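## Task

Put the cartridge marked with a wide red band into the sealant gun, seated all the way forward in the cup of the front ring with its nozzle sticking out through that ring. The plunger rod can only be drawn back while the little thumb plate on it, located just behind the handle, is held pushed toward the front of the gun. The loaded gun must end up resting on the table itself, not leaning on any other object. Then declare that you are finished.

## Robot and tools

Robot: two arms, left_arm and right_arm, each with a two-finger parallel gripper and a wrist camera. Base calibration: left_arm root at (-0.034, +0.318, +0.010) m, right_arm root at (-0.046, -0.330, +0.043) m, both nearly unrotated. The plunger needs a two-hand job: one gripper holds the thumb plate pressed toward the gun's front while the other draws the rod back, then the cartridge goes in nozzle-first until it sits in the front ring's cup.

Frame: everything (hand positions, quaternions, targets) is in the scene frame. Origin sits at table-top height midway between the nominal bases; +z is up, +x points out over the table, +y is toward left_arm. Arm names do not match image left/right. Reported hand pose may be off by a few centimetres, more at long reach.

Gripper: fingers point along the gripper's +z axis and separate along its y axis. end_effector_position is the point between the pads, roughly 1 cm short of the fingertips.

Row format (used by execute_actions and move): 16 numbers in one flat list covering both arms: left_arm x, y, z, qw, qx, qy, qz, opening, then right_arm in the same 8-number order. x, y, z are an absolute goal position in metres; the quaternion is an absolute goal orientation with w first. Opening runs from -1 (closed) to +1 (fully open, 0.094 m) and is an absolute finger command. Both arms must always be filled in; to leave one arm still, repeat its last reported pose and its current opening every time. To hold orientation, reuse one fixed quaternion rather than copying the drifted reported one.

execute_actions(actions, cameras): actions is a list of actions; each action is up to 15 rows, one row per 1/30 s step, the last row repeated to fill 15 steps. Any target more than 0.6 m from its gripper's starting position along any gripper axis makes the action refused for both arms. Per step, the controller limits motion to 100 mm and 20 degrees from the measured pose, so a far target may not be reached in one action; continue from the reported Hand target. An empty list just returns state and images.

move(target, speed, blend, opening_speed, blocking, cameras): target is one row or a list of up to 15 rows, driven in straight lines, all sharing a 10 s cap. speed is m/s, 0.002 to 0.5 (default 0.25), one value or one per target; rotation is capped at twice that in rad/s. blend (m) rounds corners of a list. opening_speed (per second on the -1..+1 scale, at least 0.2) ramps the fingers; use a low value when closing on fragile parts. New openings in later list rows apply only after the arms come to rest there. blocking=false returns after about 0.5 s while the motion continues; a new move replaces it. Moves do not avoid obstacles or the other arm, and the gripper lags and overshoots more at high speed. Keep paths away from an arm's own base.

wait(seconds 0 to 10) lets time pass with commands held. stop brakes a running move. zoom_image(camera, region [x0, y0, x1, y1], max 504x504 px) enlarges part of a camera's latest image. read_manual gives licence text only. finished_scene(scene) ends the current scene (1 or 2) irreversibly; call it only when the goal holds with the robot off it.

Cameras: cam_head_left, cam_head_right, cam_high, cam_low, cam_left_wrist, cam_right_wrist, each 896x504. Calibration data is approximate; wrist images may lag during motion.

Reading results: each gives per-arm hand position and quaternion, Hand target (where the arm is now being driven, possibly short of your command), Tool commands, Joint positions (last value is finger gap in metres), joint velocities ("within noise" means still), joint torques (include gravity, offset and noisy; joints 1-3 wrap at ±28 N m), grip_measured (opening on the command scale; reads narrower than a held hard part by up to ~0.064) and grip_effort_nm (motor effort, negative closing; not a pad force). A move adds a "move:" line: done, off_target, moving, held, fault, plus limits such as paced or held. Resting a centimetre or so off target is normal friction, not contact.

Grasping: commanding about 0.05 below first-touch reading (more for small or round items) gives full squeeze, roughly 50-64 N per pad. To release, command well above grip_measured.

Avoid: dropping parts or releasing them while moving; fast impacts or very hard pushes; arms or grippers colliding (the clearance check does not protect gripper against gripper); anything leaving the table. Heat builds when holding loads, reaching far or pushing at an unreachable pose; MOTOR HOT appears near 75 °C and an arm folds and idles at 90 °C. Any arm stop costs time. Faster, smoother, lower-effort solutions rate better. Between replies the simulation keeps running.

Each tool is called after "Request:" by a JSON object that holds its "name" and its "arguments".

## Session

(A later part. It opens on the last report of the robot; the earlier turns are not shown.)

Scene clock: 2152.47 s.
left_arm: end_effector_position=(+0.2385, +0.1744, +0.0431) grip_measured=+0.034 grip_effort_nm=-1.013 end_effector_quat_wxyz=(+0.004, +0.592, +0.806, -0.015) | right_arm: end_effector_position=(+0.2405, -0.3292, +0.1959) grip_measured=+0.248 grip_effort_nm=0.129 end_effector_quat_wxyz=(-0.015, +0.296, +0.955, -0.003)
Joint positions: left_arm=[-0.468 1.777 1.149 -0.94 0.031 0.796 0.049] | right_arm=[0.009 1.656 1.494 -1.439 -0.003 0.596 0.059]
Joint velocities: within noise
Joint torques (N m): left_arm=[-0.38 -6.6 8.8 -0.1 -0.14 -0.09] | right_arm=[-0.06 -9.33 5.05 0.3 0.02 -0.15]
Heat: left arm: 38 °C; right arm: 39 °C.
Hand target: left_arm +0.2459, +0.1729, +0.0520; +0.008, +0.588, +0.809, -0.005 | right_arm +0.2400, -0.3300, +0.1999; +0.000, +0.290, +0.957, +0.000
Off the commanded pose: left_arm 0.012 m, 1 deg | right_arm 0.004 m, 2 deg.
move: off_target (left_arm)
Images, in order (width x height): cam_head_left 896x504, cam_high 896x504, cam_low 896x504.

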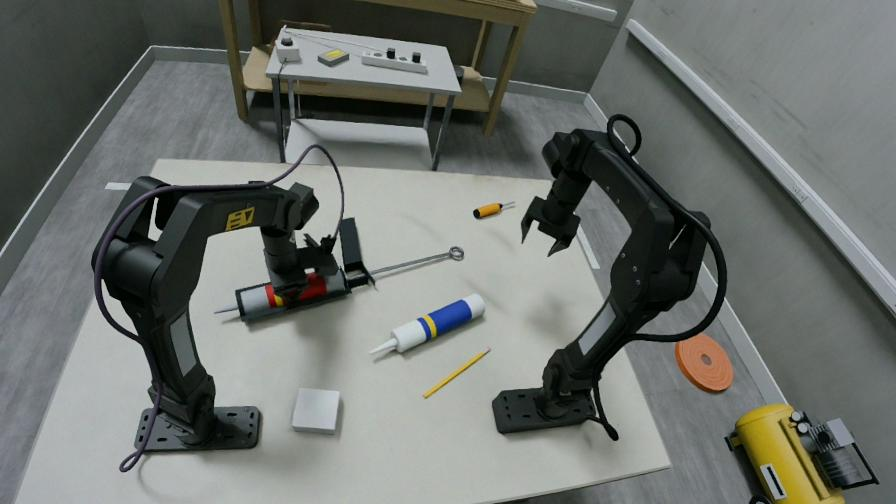

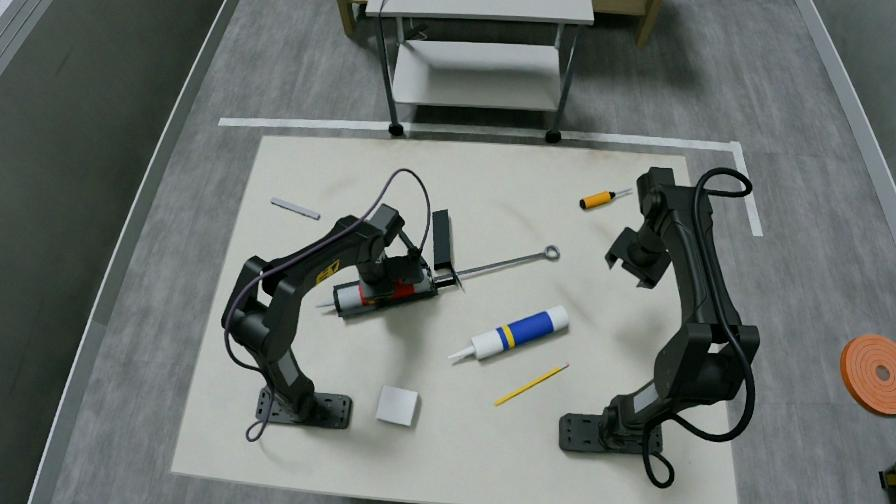

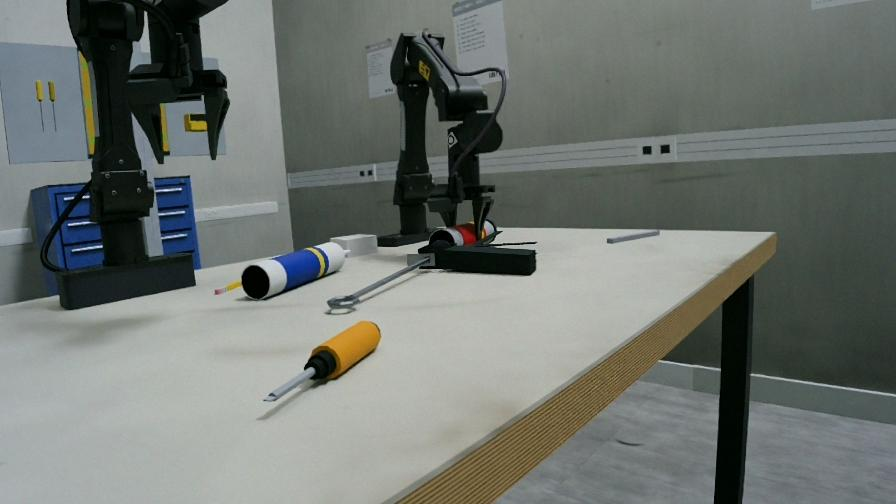

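Request:
{"name": "move", "arguments": {"target": [0.2430,0.183,0.053,0.0,0.5878,0.8090,0.0,-0.12,0.24,-0.33,0.2,0.0,0.29,0.957,0.0,0.25], "speed": 0.03, "cameras": ["cam_low","cam_high","cam_head_left"]}}

Request:
{"name": "zoom_image", "arguments": {"camera": "cam_high", "region": [310, 270, 370, 320]}}

Request:
{"name": "zoom_image", "arguments": {"camera": "cam_high", "region": [410, 255, 470, 305]}}

Request:
{"name": "zoom_image", "arguments": {"camera": "cam_low", "region": [400, 190, 520, 260]}}

Scene clock: 2269.10 s.
left_arm: end_effector_position=(+0.2393, +0.1760, +0.0430) grip_measured=+0.034 grip_effort_nm=-1.018 end_effector_quat_wxyz=(+0.004, +0.593, +0.805, -0.013) | right_arm: end_effector_position=(+0.2405, -0.3292, +0.1959) grip_measured=+0.248 grip_effort_nm=0.134 end_effector_quat_wxyz=(-0.015, +0.296, +0.955, -0.003)
Joint positions: left_arm=[-0.465 1.777 1.149 -0.94 0.026 0.802 0.049] | right_arm=[0.009 1.656 1.494 -1.439 -0.003 0.596 0.059]
Joint velocities: within noise
Joint torques (N m): left_arm=[0.83 -7.66 7.75 -0.21 -0.16 0.06] | right_arm=[-0.06 -9.32 5.04 0.3 0.02 -0.15]
Heat: left arm: 35 °C; right arm: 39 °C.
Hand target: left_arm +0.2425, +0.1818, +0.0528; +0.001, +0.590, +0.807, -0.004 | right_arm +0.2400, -0.3300, +0.1999; +0.000, +0.290, +0.957, +0.000
Off the commanded pose: left_arm 0.013 m, 2 deg | right_arm 0.004 m, 2 deg.
move: off_target (left_arm)
Images, in order (width x height): cam_head_left 896x504, cam_high 896x504, cam_low 896x504.

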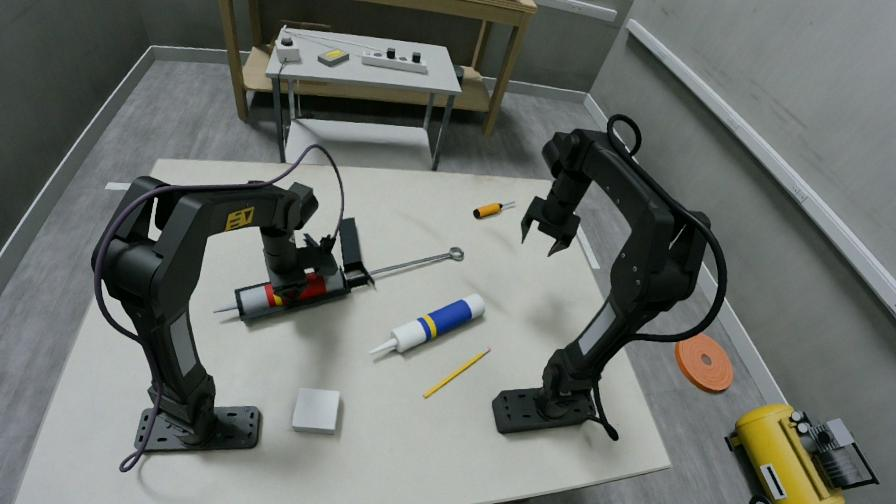

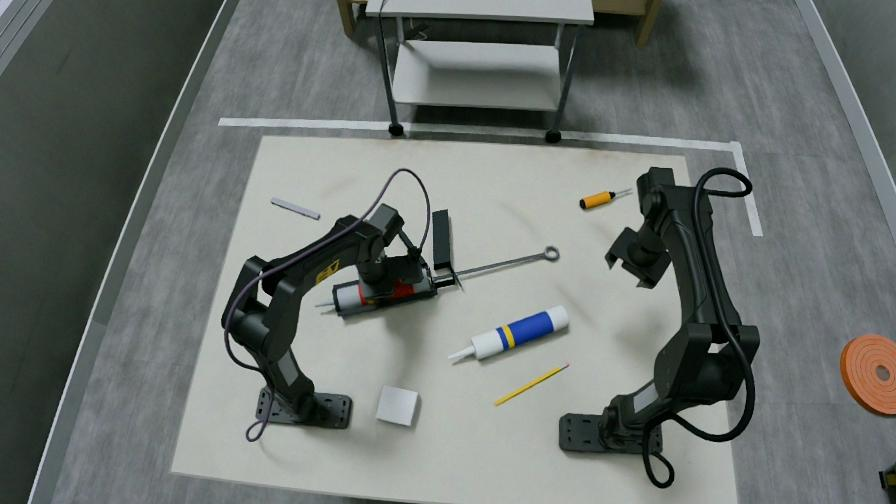

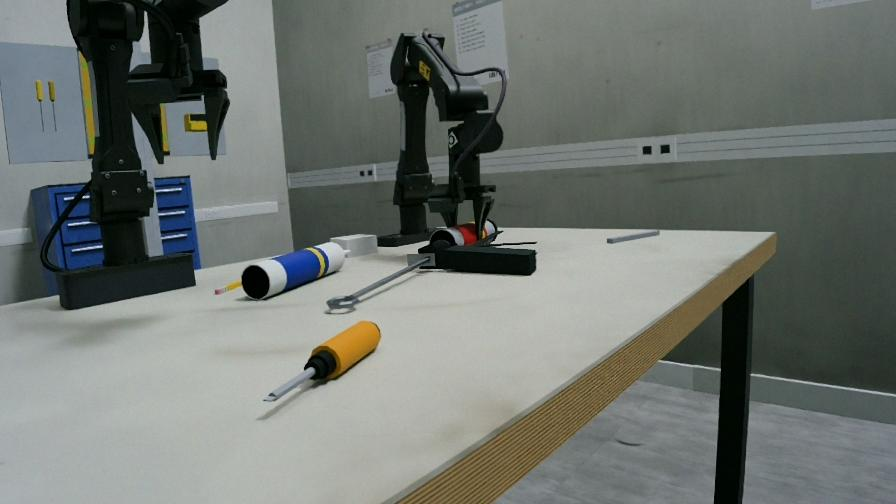

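Scaled by 8.400 from the camera's 896x504 image, which has a finer 1280x720 frame.

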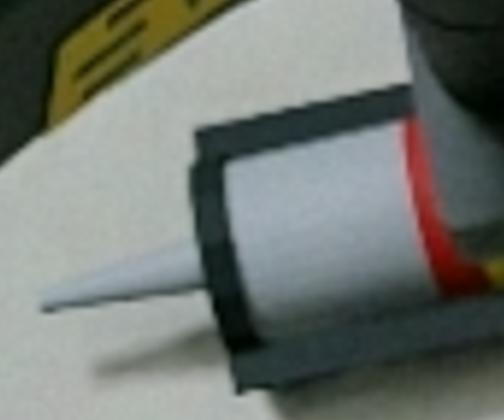

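Scaled by 8.400 from the camera's 896x504 image, which has a finer 1280x720 frame.

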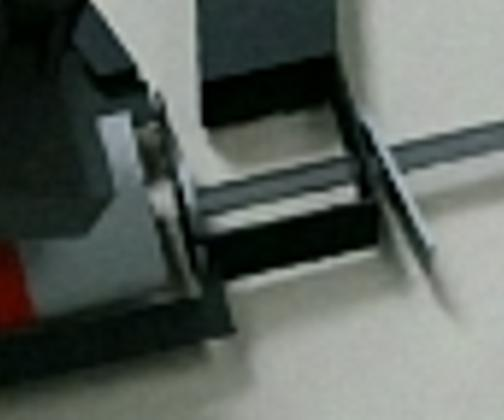

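Scaled by 4.200 from the camera's 896x504 image, which has a finer 1280x720 frame.

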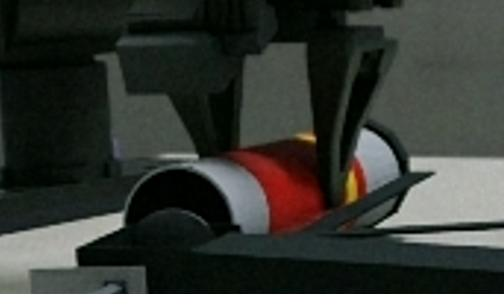

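Request:
{"name": "move", "arguments": {"target": [0.2405,0.189,0.060,0.0,0.5878,0.8090,0.0,-0.12,0.24,-0.33,0.2,0.0,0.29,0.957,0.0,0.25], "speed": 0.03, "cameras": ["cam_low","cam_high","cam_head_left"]}}

Request:
{"name": "zoom_image", "arguments": {"camera": "cam_high", "region": [310, 270, 370, 320]}}

Request:
{"name": "zoom_image", "arguments": {"camera": "cam_high", "region": [410, 255, 470, 305]}}

Request:
{"name": "zoom_image", "arguments": {"camera": "cam_low", "region": [400, 190, 520, 260]}}

Scene clock: 2319.77 s.
left_arm: end_effector_position=(+0.2404, +0.1809, +0.0430) grip_measured=+0.034 grip_effort_nm=-1.023 end_effector_quat_wxyz=(+0.001, +0.588, +0.808, -0.010) | right_arm: end_effector_position=(+0.2405, -0.3292, +0.1959) grip_measured=+0.248 grip_effort_nm=0.129 end_effector_quat_wxyz=(-0.015, +0.296, +0.955, -0.003)
Joint positions: left_arm=[-0.453 1.777 1.149 -0.944 0.02 0.803 0.049] | right_arm=[0.009 1.656 1.494 -1.439 -0.003 0.596 0.059]
Joint velocities: within noise
Joint torques (N m): left_arm=[0.87 -9.46 7.38 -0.32 -0.18 0.14] | right_arm=[-0.05 -9.33 5.05 0.3 0.02 -0.15]
Heat: left arm: 35 °C; right arm: 39 °C.
Hand target: left_arm +0.2421, +0.1877, +0.0592; +0.004, +0.589, +0.808, +0.001 | right_arm +0.2400, -0.3300, +0.1999; +0.000, +0.290, +0.957, +0.000
Off the commanded pose: left_arm 0.019 m, 1 deg | right_arm 0.004 m, 2 deg.
move: off_target (left_arm)
Images, in order (width x height): cam_head_left 896x504, cam_high 896x504, cam_low 896x504.

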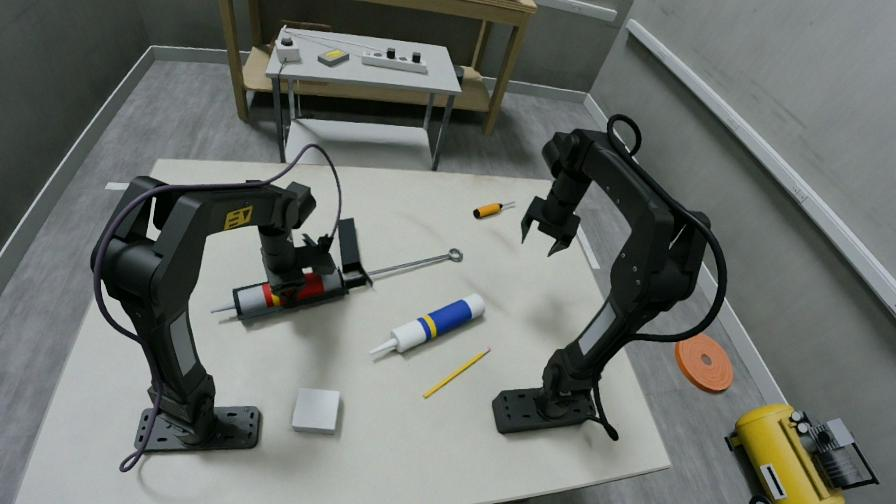

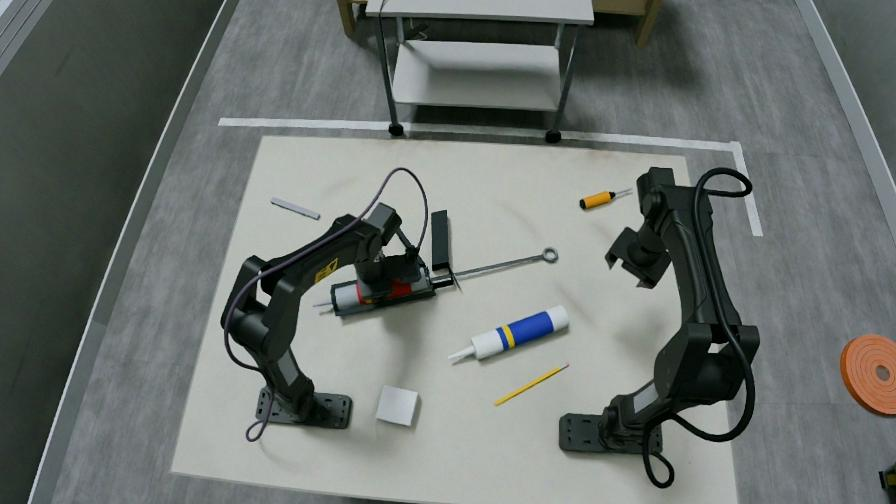

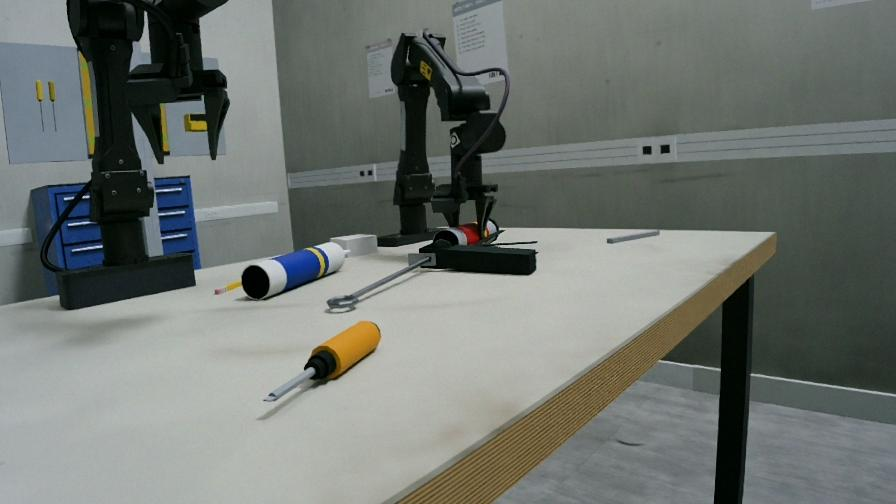

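Scaled by 8.400 from the camera's 896x504 image, which has a finer 1280x720 frame.

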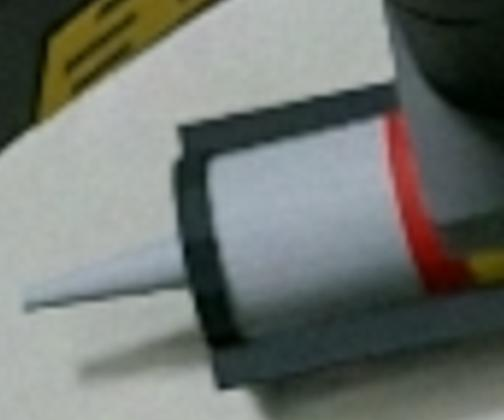

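Scaled by 8.400 from the camera's 896x504 image, which has a finer 1280x720 frame.

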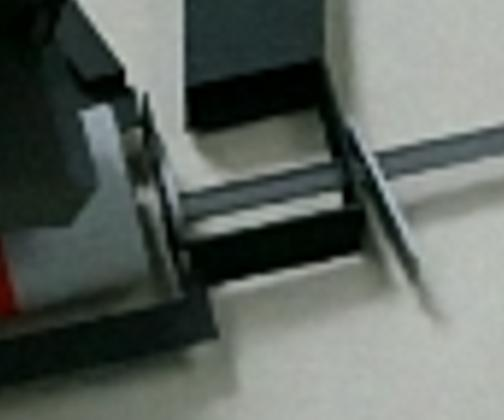

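Scaled by 4.200 from the camera's 896x504 image, which has a finer 1280x720 frame.

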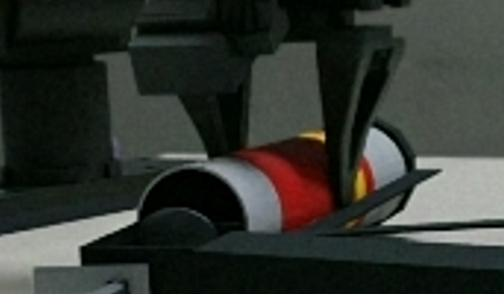

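Request:
{"name": "move", "arguments": {"target": [[0.2415,0.183,0.049,0.0,0.5878,0.8090,0.0,-0.12,0.24,-0.33,0.2,0.0,0.29,0.957,0.0,0.25]], "speed": 0.03, "cameras": []}}

Request:
{"name": "move", "arguments": {"target": [[0.2415,0.183,0.049,0.0,0.5878,0.8090,0.0,0.28,0.24,-0.33,0.2,0.0,0.29,0.957,0.0,0.25]], "speed": 0.03, "opening_speed": 0.4, "cameras": ["cam_low","cam_high","cam_left_wrist"]}}

Scene clock: 2356.70 s.
left_arm: end_effector_position=(+0.2404, +0.1809, +0.0430) grip_measured=+0.034 grip_effort_nm=-1.009 end_effector_quat_wxyz=(+0.001, +0.588, +0.808, -0.010) | right_arm: end_effector_position=(+0.2405, -0.3292, +0.1959) grip_measured=+0.248 grip_effort_nm=0.134 end_effector_quat_wxyz=(-0.015, +0.296, +0.955, -0.003)
Joint positions: left_arm=[-0.453 1.777 1.149 -0.944 0.02 0.803 0.049] | right_arm=[0.009 1.656 1.494 -1.439 -0.003 0.596 0.059]
Joint velocities: within noise
Joint torques (N m): left_arm=[-0.36 -7.5 6.46 -0.04 -0.2 -0.06] | right_arm=[-0.05 -9.32 5.05 0.3 0.02 -0.15]
Heat: left arm: 36 °C; right arm: 38 °C.
Hand target: left_arm +0.2416, +0.1829, +0.0489; +0.000, +0.588, +0.809, +0.000 | right_arm +0.2400, -0.3300, +0.1999; +0.000, +0.290, +0.957, +0.000
Off the commanded pose: left_arm 0.006 m, 1 deg | right_arm 0.004 m, 2 deg.
move: done
No camera images: "cameras" was empty.

Scene clock: 2358.40 s.
left_arm: end_effector_position=(+0.2399, +0.1858, +0.0430) grip_measured=+0.278 grip_effort_nm=0.100 end_effector_quat_wxyz=(-0.006, +0.584, +0.812, -0.002) | right_arm: end_effector_position=(+0.2405, -0.3292, +0.1959) grip_measured=+0.248 grip_effort_nm=0.134 end_effector_quat_wxyz=(-0.015, +0.296, +0.955, -0.003)
Joint positions: left_arm=[-0.45 1.777 1.149 -0.955 0.002 0.794 0.06] | right_arm=[0.009 1.656 1.494 -1.439 -0.003 0.596 0.059]
Joint velocities: within noise
Joint torques (N m): left_arm=[-0.32 -7.54 6.53 -0.04 -0.13 -0.05] | right_arm=[-0.05 -9.33 5.05 0.3 0.02 -0.15]
Heat: left arm: 35 °C; right arm: 38 °C.
Hand target: left_arm +0.2409, +0.1859, +0.0489; -0.004, +0.583, +0.813, +0.003 | right_arm +0.2400, -0.3300, +0.1999; +0.000, +0.290, +0.957, +0.000
Off the commanded pose: left_arm 0.007 m, 1 deg | right_arm 0.004 m, 2 deg.
move: done
camera_calibration:
cam_left_wrist: T_world_to_cam=[[-0.94461, -0.328183, 0.0027833, 0.286231], [-0.287575, 0.831755, 0.474852, -0.0709845], [-0.158154, 0.44775, -0.880061, 0.0811375], [0, 0, 0, 1]] pos_world=[0.262795, 0.116649, 0.104316]
Images, in order (width x height): cam_high 896x504, cam_low 896x504, cam_left_wrist 896x504.

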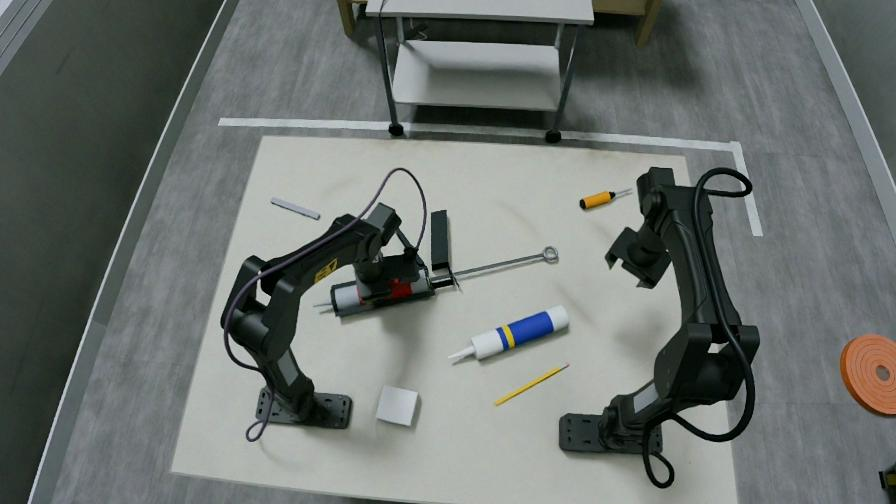

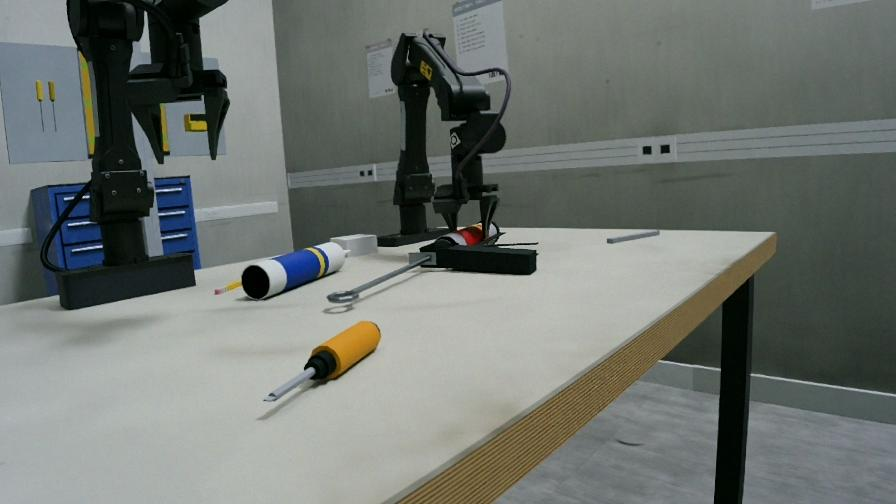

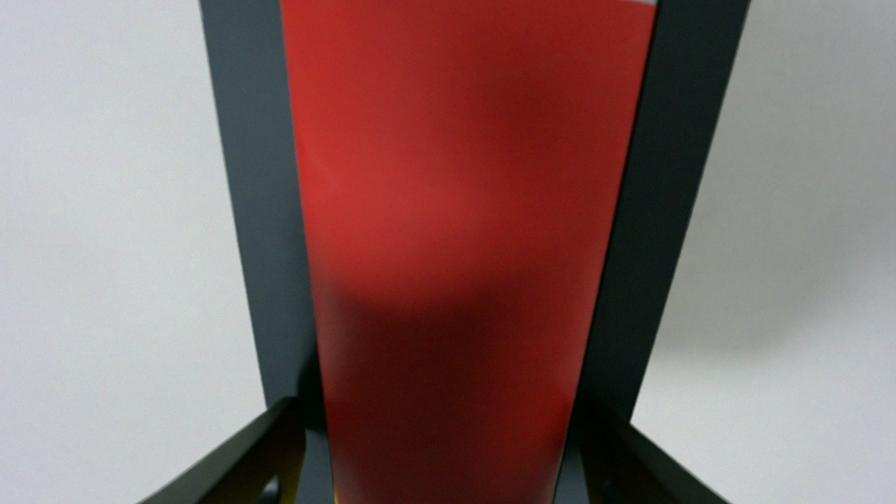

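Request:
{"name": "move", "arguments": {"target": [[0.2415,0.184,0.12,0.0,0.5878,0.8090,0.0,0.28,0.24,-0.33,0.2,0.0,0.29,0.957,0.0,0.25],[0.2415,0.184,0.20,0.0,0.5878,0.8090,0.0,0.28,0.24,-0.33,0.2,0.0,0.29,0.957,0.0,0.25]], "speed": 0.06, "cameras": ["cam_low","cam_high","cam_left_wrist","cam_head_left"]}}

Request:
{"name": "zoom_image", "arguments": {"camera": "cam_low", "region": [320, 190, 560, 330]}}

Scene clock: 2371.10 s.
left_arm: end_effector_position=(+0.2448, +0.1834, +0.1880) grip_measured=+0.278 grip_effort_nm=0.105 end_effector_quat_wxyz=(-0.008, +0.583, +0.812, -0.002) | right_arm: end_effector_position=(+0.2405, -0.3292, +0.1959) grip_measured=+0.248 grip_effort_nm=0.129 end_effector_quat_wxyz=(-0.015, +0.296, +0.955, -0.003)
Joint positions: left_arm=[-0.45 1.748 1.7 -1.54 0.002 0.794 0.06] | right_arm=[0.009 1.656 1.494 -1.439 -0.003 0.596 0.059]
Joint velocities: within noise
Joint torques (N m): left_arm=[-0.34 -7.72 8.16 -0.08 0.01 0.09] | right_arm=[-0.08 -9.33 5.05 0.3 0.02 -0.15]
Heat: left arm: 35 °C; right arm: 38 °C.
Hand target: left_arm +0.2431, +0.1833, +0.1996; +0.000, +0.588, +0.809, +0.000 | right_arm +0.2400, -0.3300, +0.1999; +0.000, +0.290, +0.957, +0.000
Off the commanded pose: left_arm 0.012 m, 1 deg | right_arm 0.004 m, 2 deg.
move: off_target (left_arm)
camera_calibration:
cam_left_wrist: T_world_to_cam=[[-0.944592, -0.328192, 0.00603417, 0.28905], [-0.285603, 0.830797, 0.477709, -0.13731], [-0.161794, 0.449517, -0.878497, 0.210864], [0, 0, 0, 1]] pos_world=[0.267934, 0.114154, 0.249094]
Images, in order (width x height): cam_head_left 896x504, cam_high 896x504, cam_low 896x504, cam_left_wrist 896x504.

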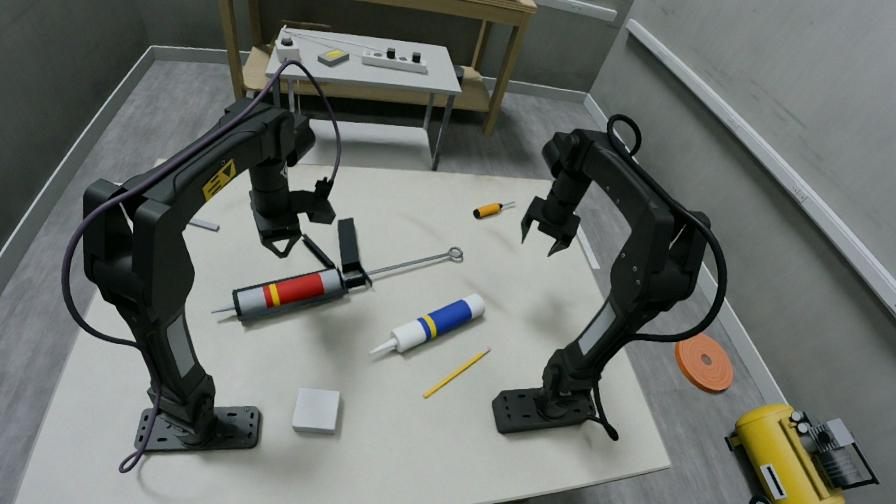

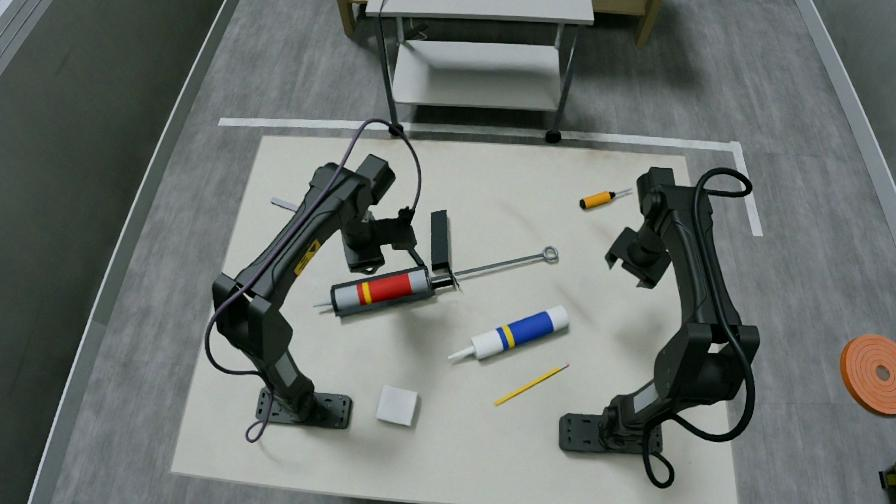

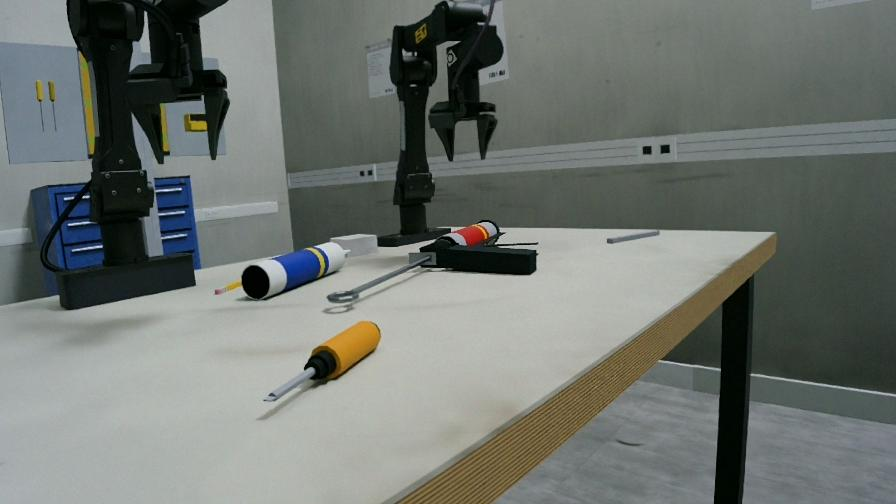

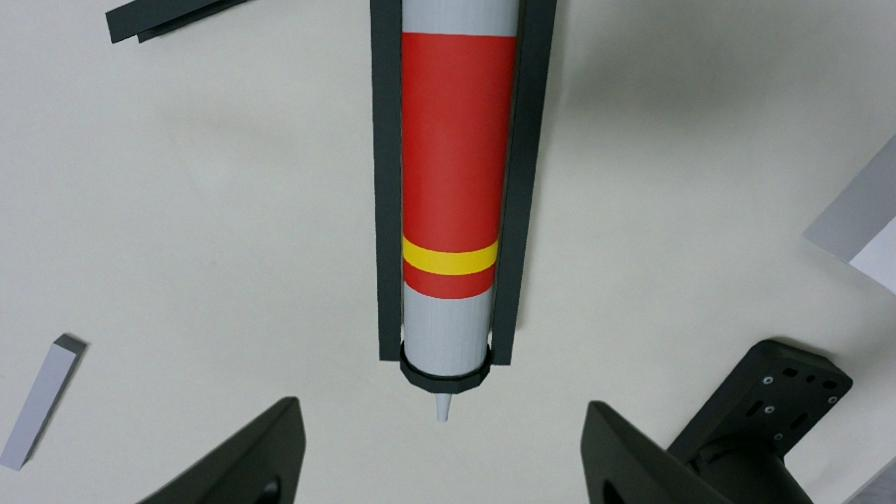

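Scaled by 2.100 from the camera's 896x504 image, which has a finer 1280x720 frame.

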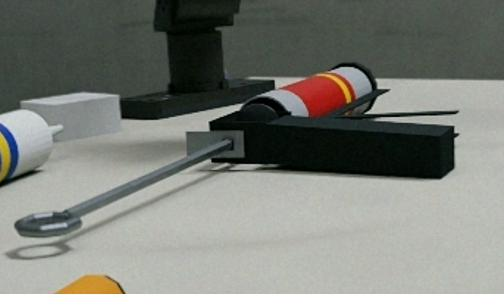

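Request:
{"name": "move", "arguments": {"target": [[0.27,0.09,0.20,0.0,0.5878,0.8090,0.0,0.28,0.24,-0.33,0.2,0.0,0.29,0.957,0.0,0.25]], "speed": 0.15, "cameras": ["cam_high","cam_left_wrist","cam_head_left"]}}

Request:
{"name": "zoom_image", "arguments": {"camera": "cam_head_left", "region": [200, 255, 380, 335]}}

Request:
{"name": "zoom_image", "arguments": {"camera": "cam_high", "region": [305, 260, 385, 330]}}

Scene clock: 2397.73 s.
left_arm: end_effector_position=(+0.2702, +0.0924, +0.1967) grip_measured=+0.278 grip_effort_nm=0.095 end_effector_quat_wxyz=(+0.032, +0.594, +0.804, +0.000) | right_arm: end_effector_position=(+0.2405, -0.3292, +0.1959) grip_measured=+0.248 grip_effort_nm=0.134 end_effector_quat_wxyz=(-0.015, +0.296, +0.955, -0.003)
Joint positions: left_arm=[-0.639 1.966 2.017 -1.558 0 0.633 0.06] | right_arm=[0.009 1.656 1.494 -1.439 -0.003 0.596 0.059]
Joint velocities: within noise
Joint torques (N m): left_arm=[-0.06 -7.31 8.4 0.05 -0.05 -0.14] | right_arm=[-0.05 -9.33 5.05 0.3 0.02 -0.15]
Heat: left arm: 35 °C; right arm: 38 °C.
Hand target: left_arm +0.2714, +0.0919, +0.1991; +0.029, +0.589, +0.807, +0.002 | right_arm +0.2400, -0.3300, +0.1999; +0.000, +0.290, +0.957, +0.000
Off the commanded pose: left_arm 0.004 m, 4 deg | right_arm 0.004 m, 2 deg.
joint sent to its limit (left arm) — joint 4 (wrist pitch), lower limit. The joint targets are off in orientation, not in position.
move: off_target (left_arm)
camera_calibration:
cam_left_wrist: T_world_to_cam=[[-0.951958, -0.302971, -0.0445421, 0.29276], [-0.292922, 0.858504, 0.420912, -0.0479004], [-0.0892844, 0.413738, -0.906007, 0.252658], [0, 0, 0, 1]] pos_world=[0.287223, 0.0252863, 0.262112]
Images, in order (width x height): cam_head_left 896x504, cam_high 896x504, cam_left_wrist 896x504.

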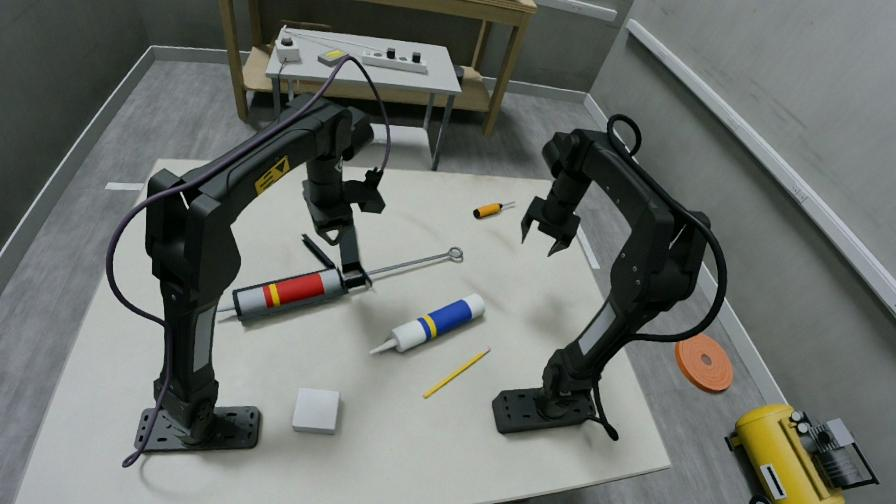

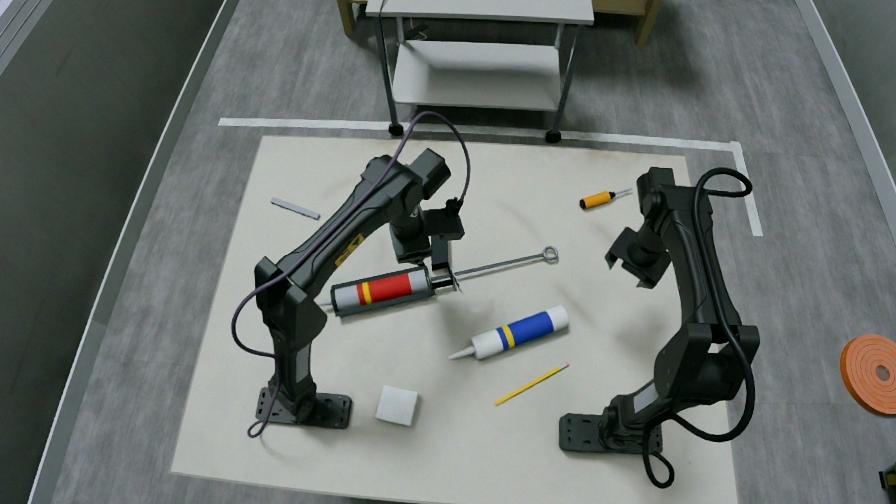

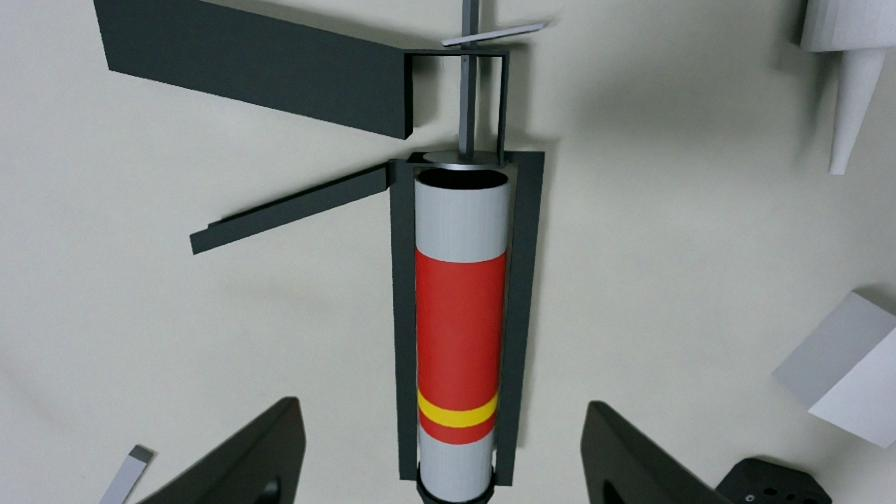

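Scaled by 2.800 from the camera's 896x504 image, which has a finer 1280x720 frame.

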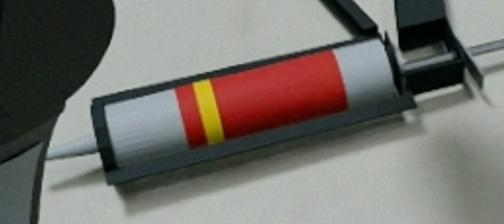

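Scaled by 6.300 from the camera's 896x504 image, which has a finer 1280x720 frame.

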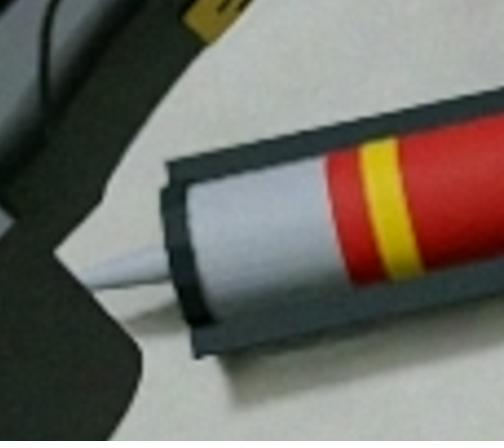

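Request:
{"name": "zoom_image", "arguments": {"camera": "cam_left_wrist", "region": [370, 130, 570, 270]}}

Request:
{"name": "zoom_image", "arguments": {"camera": "cam_left_wrist", "region": [370, 380, 570, 504]}}

Scaled by 2.520 from the camera's 896x504 image, which has a finer 1280x720 frame.

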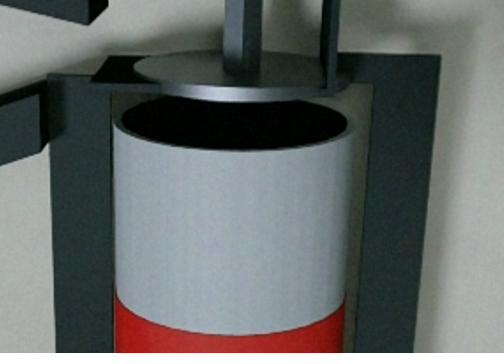

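Scaled by 2.520 from the camera's 896x504 image, which has a finer 1280x720 frame.

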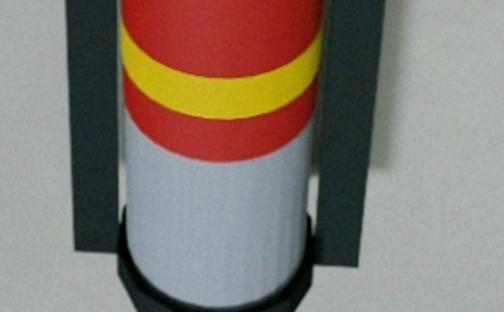

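Request:
{"name": "finished_scene", "arguments": {"scene": 2}}

The scene is finished: the task was done.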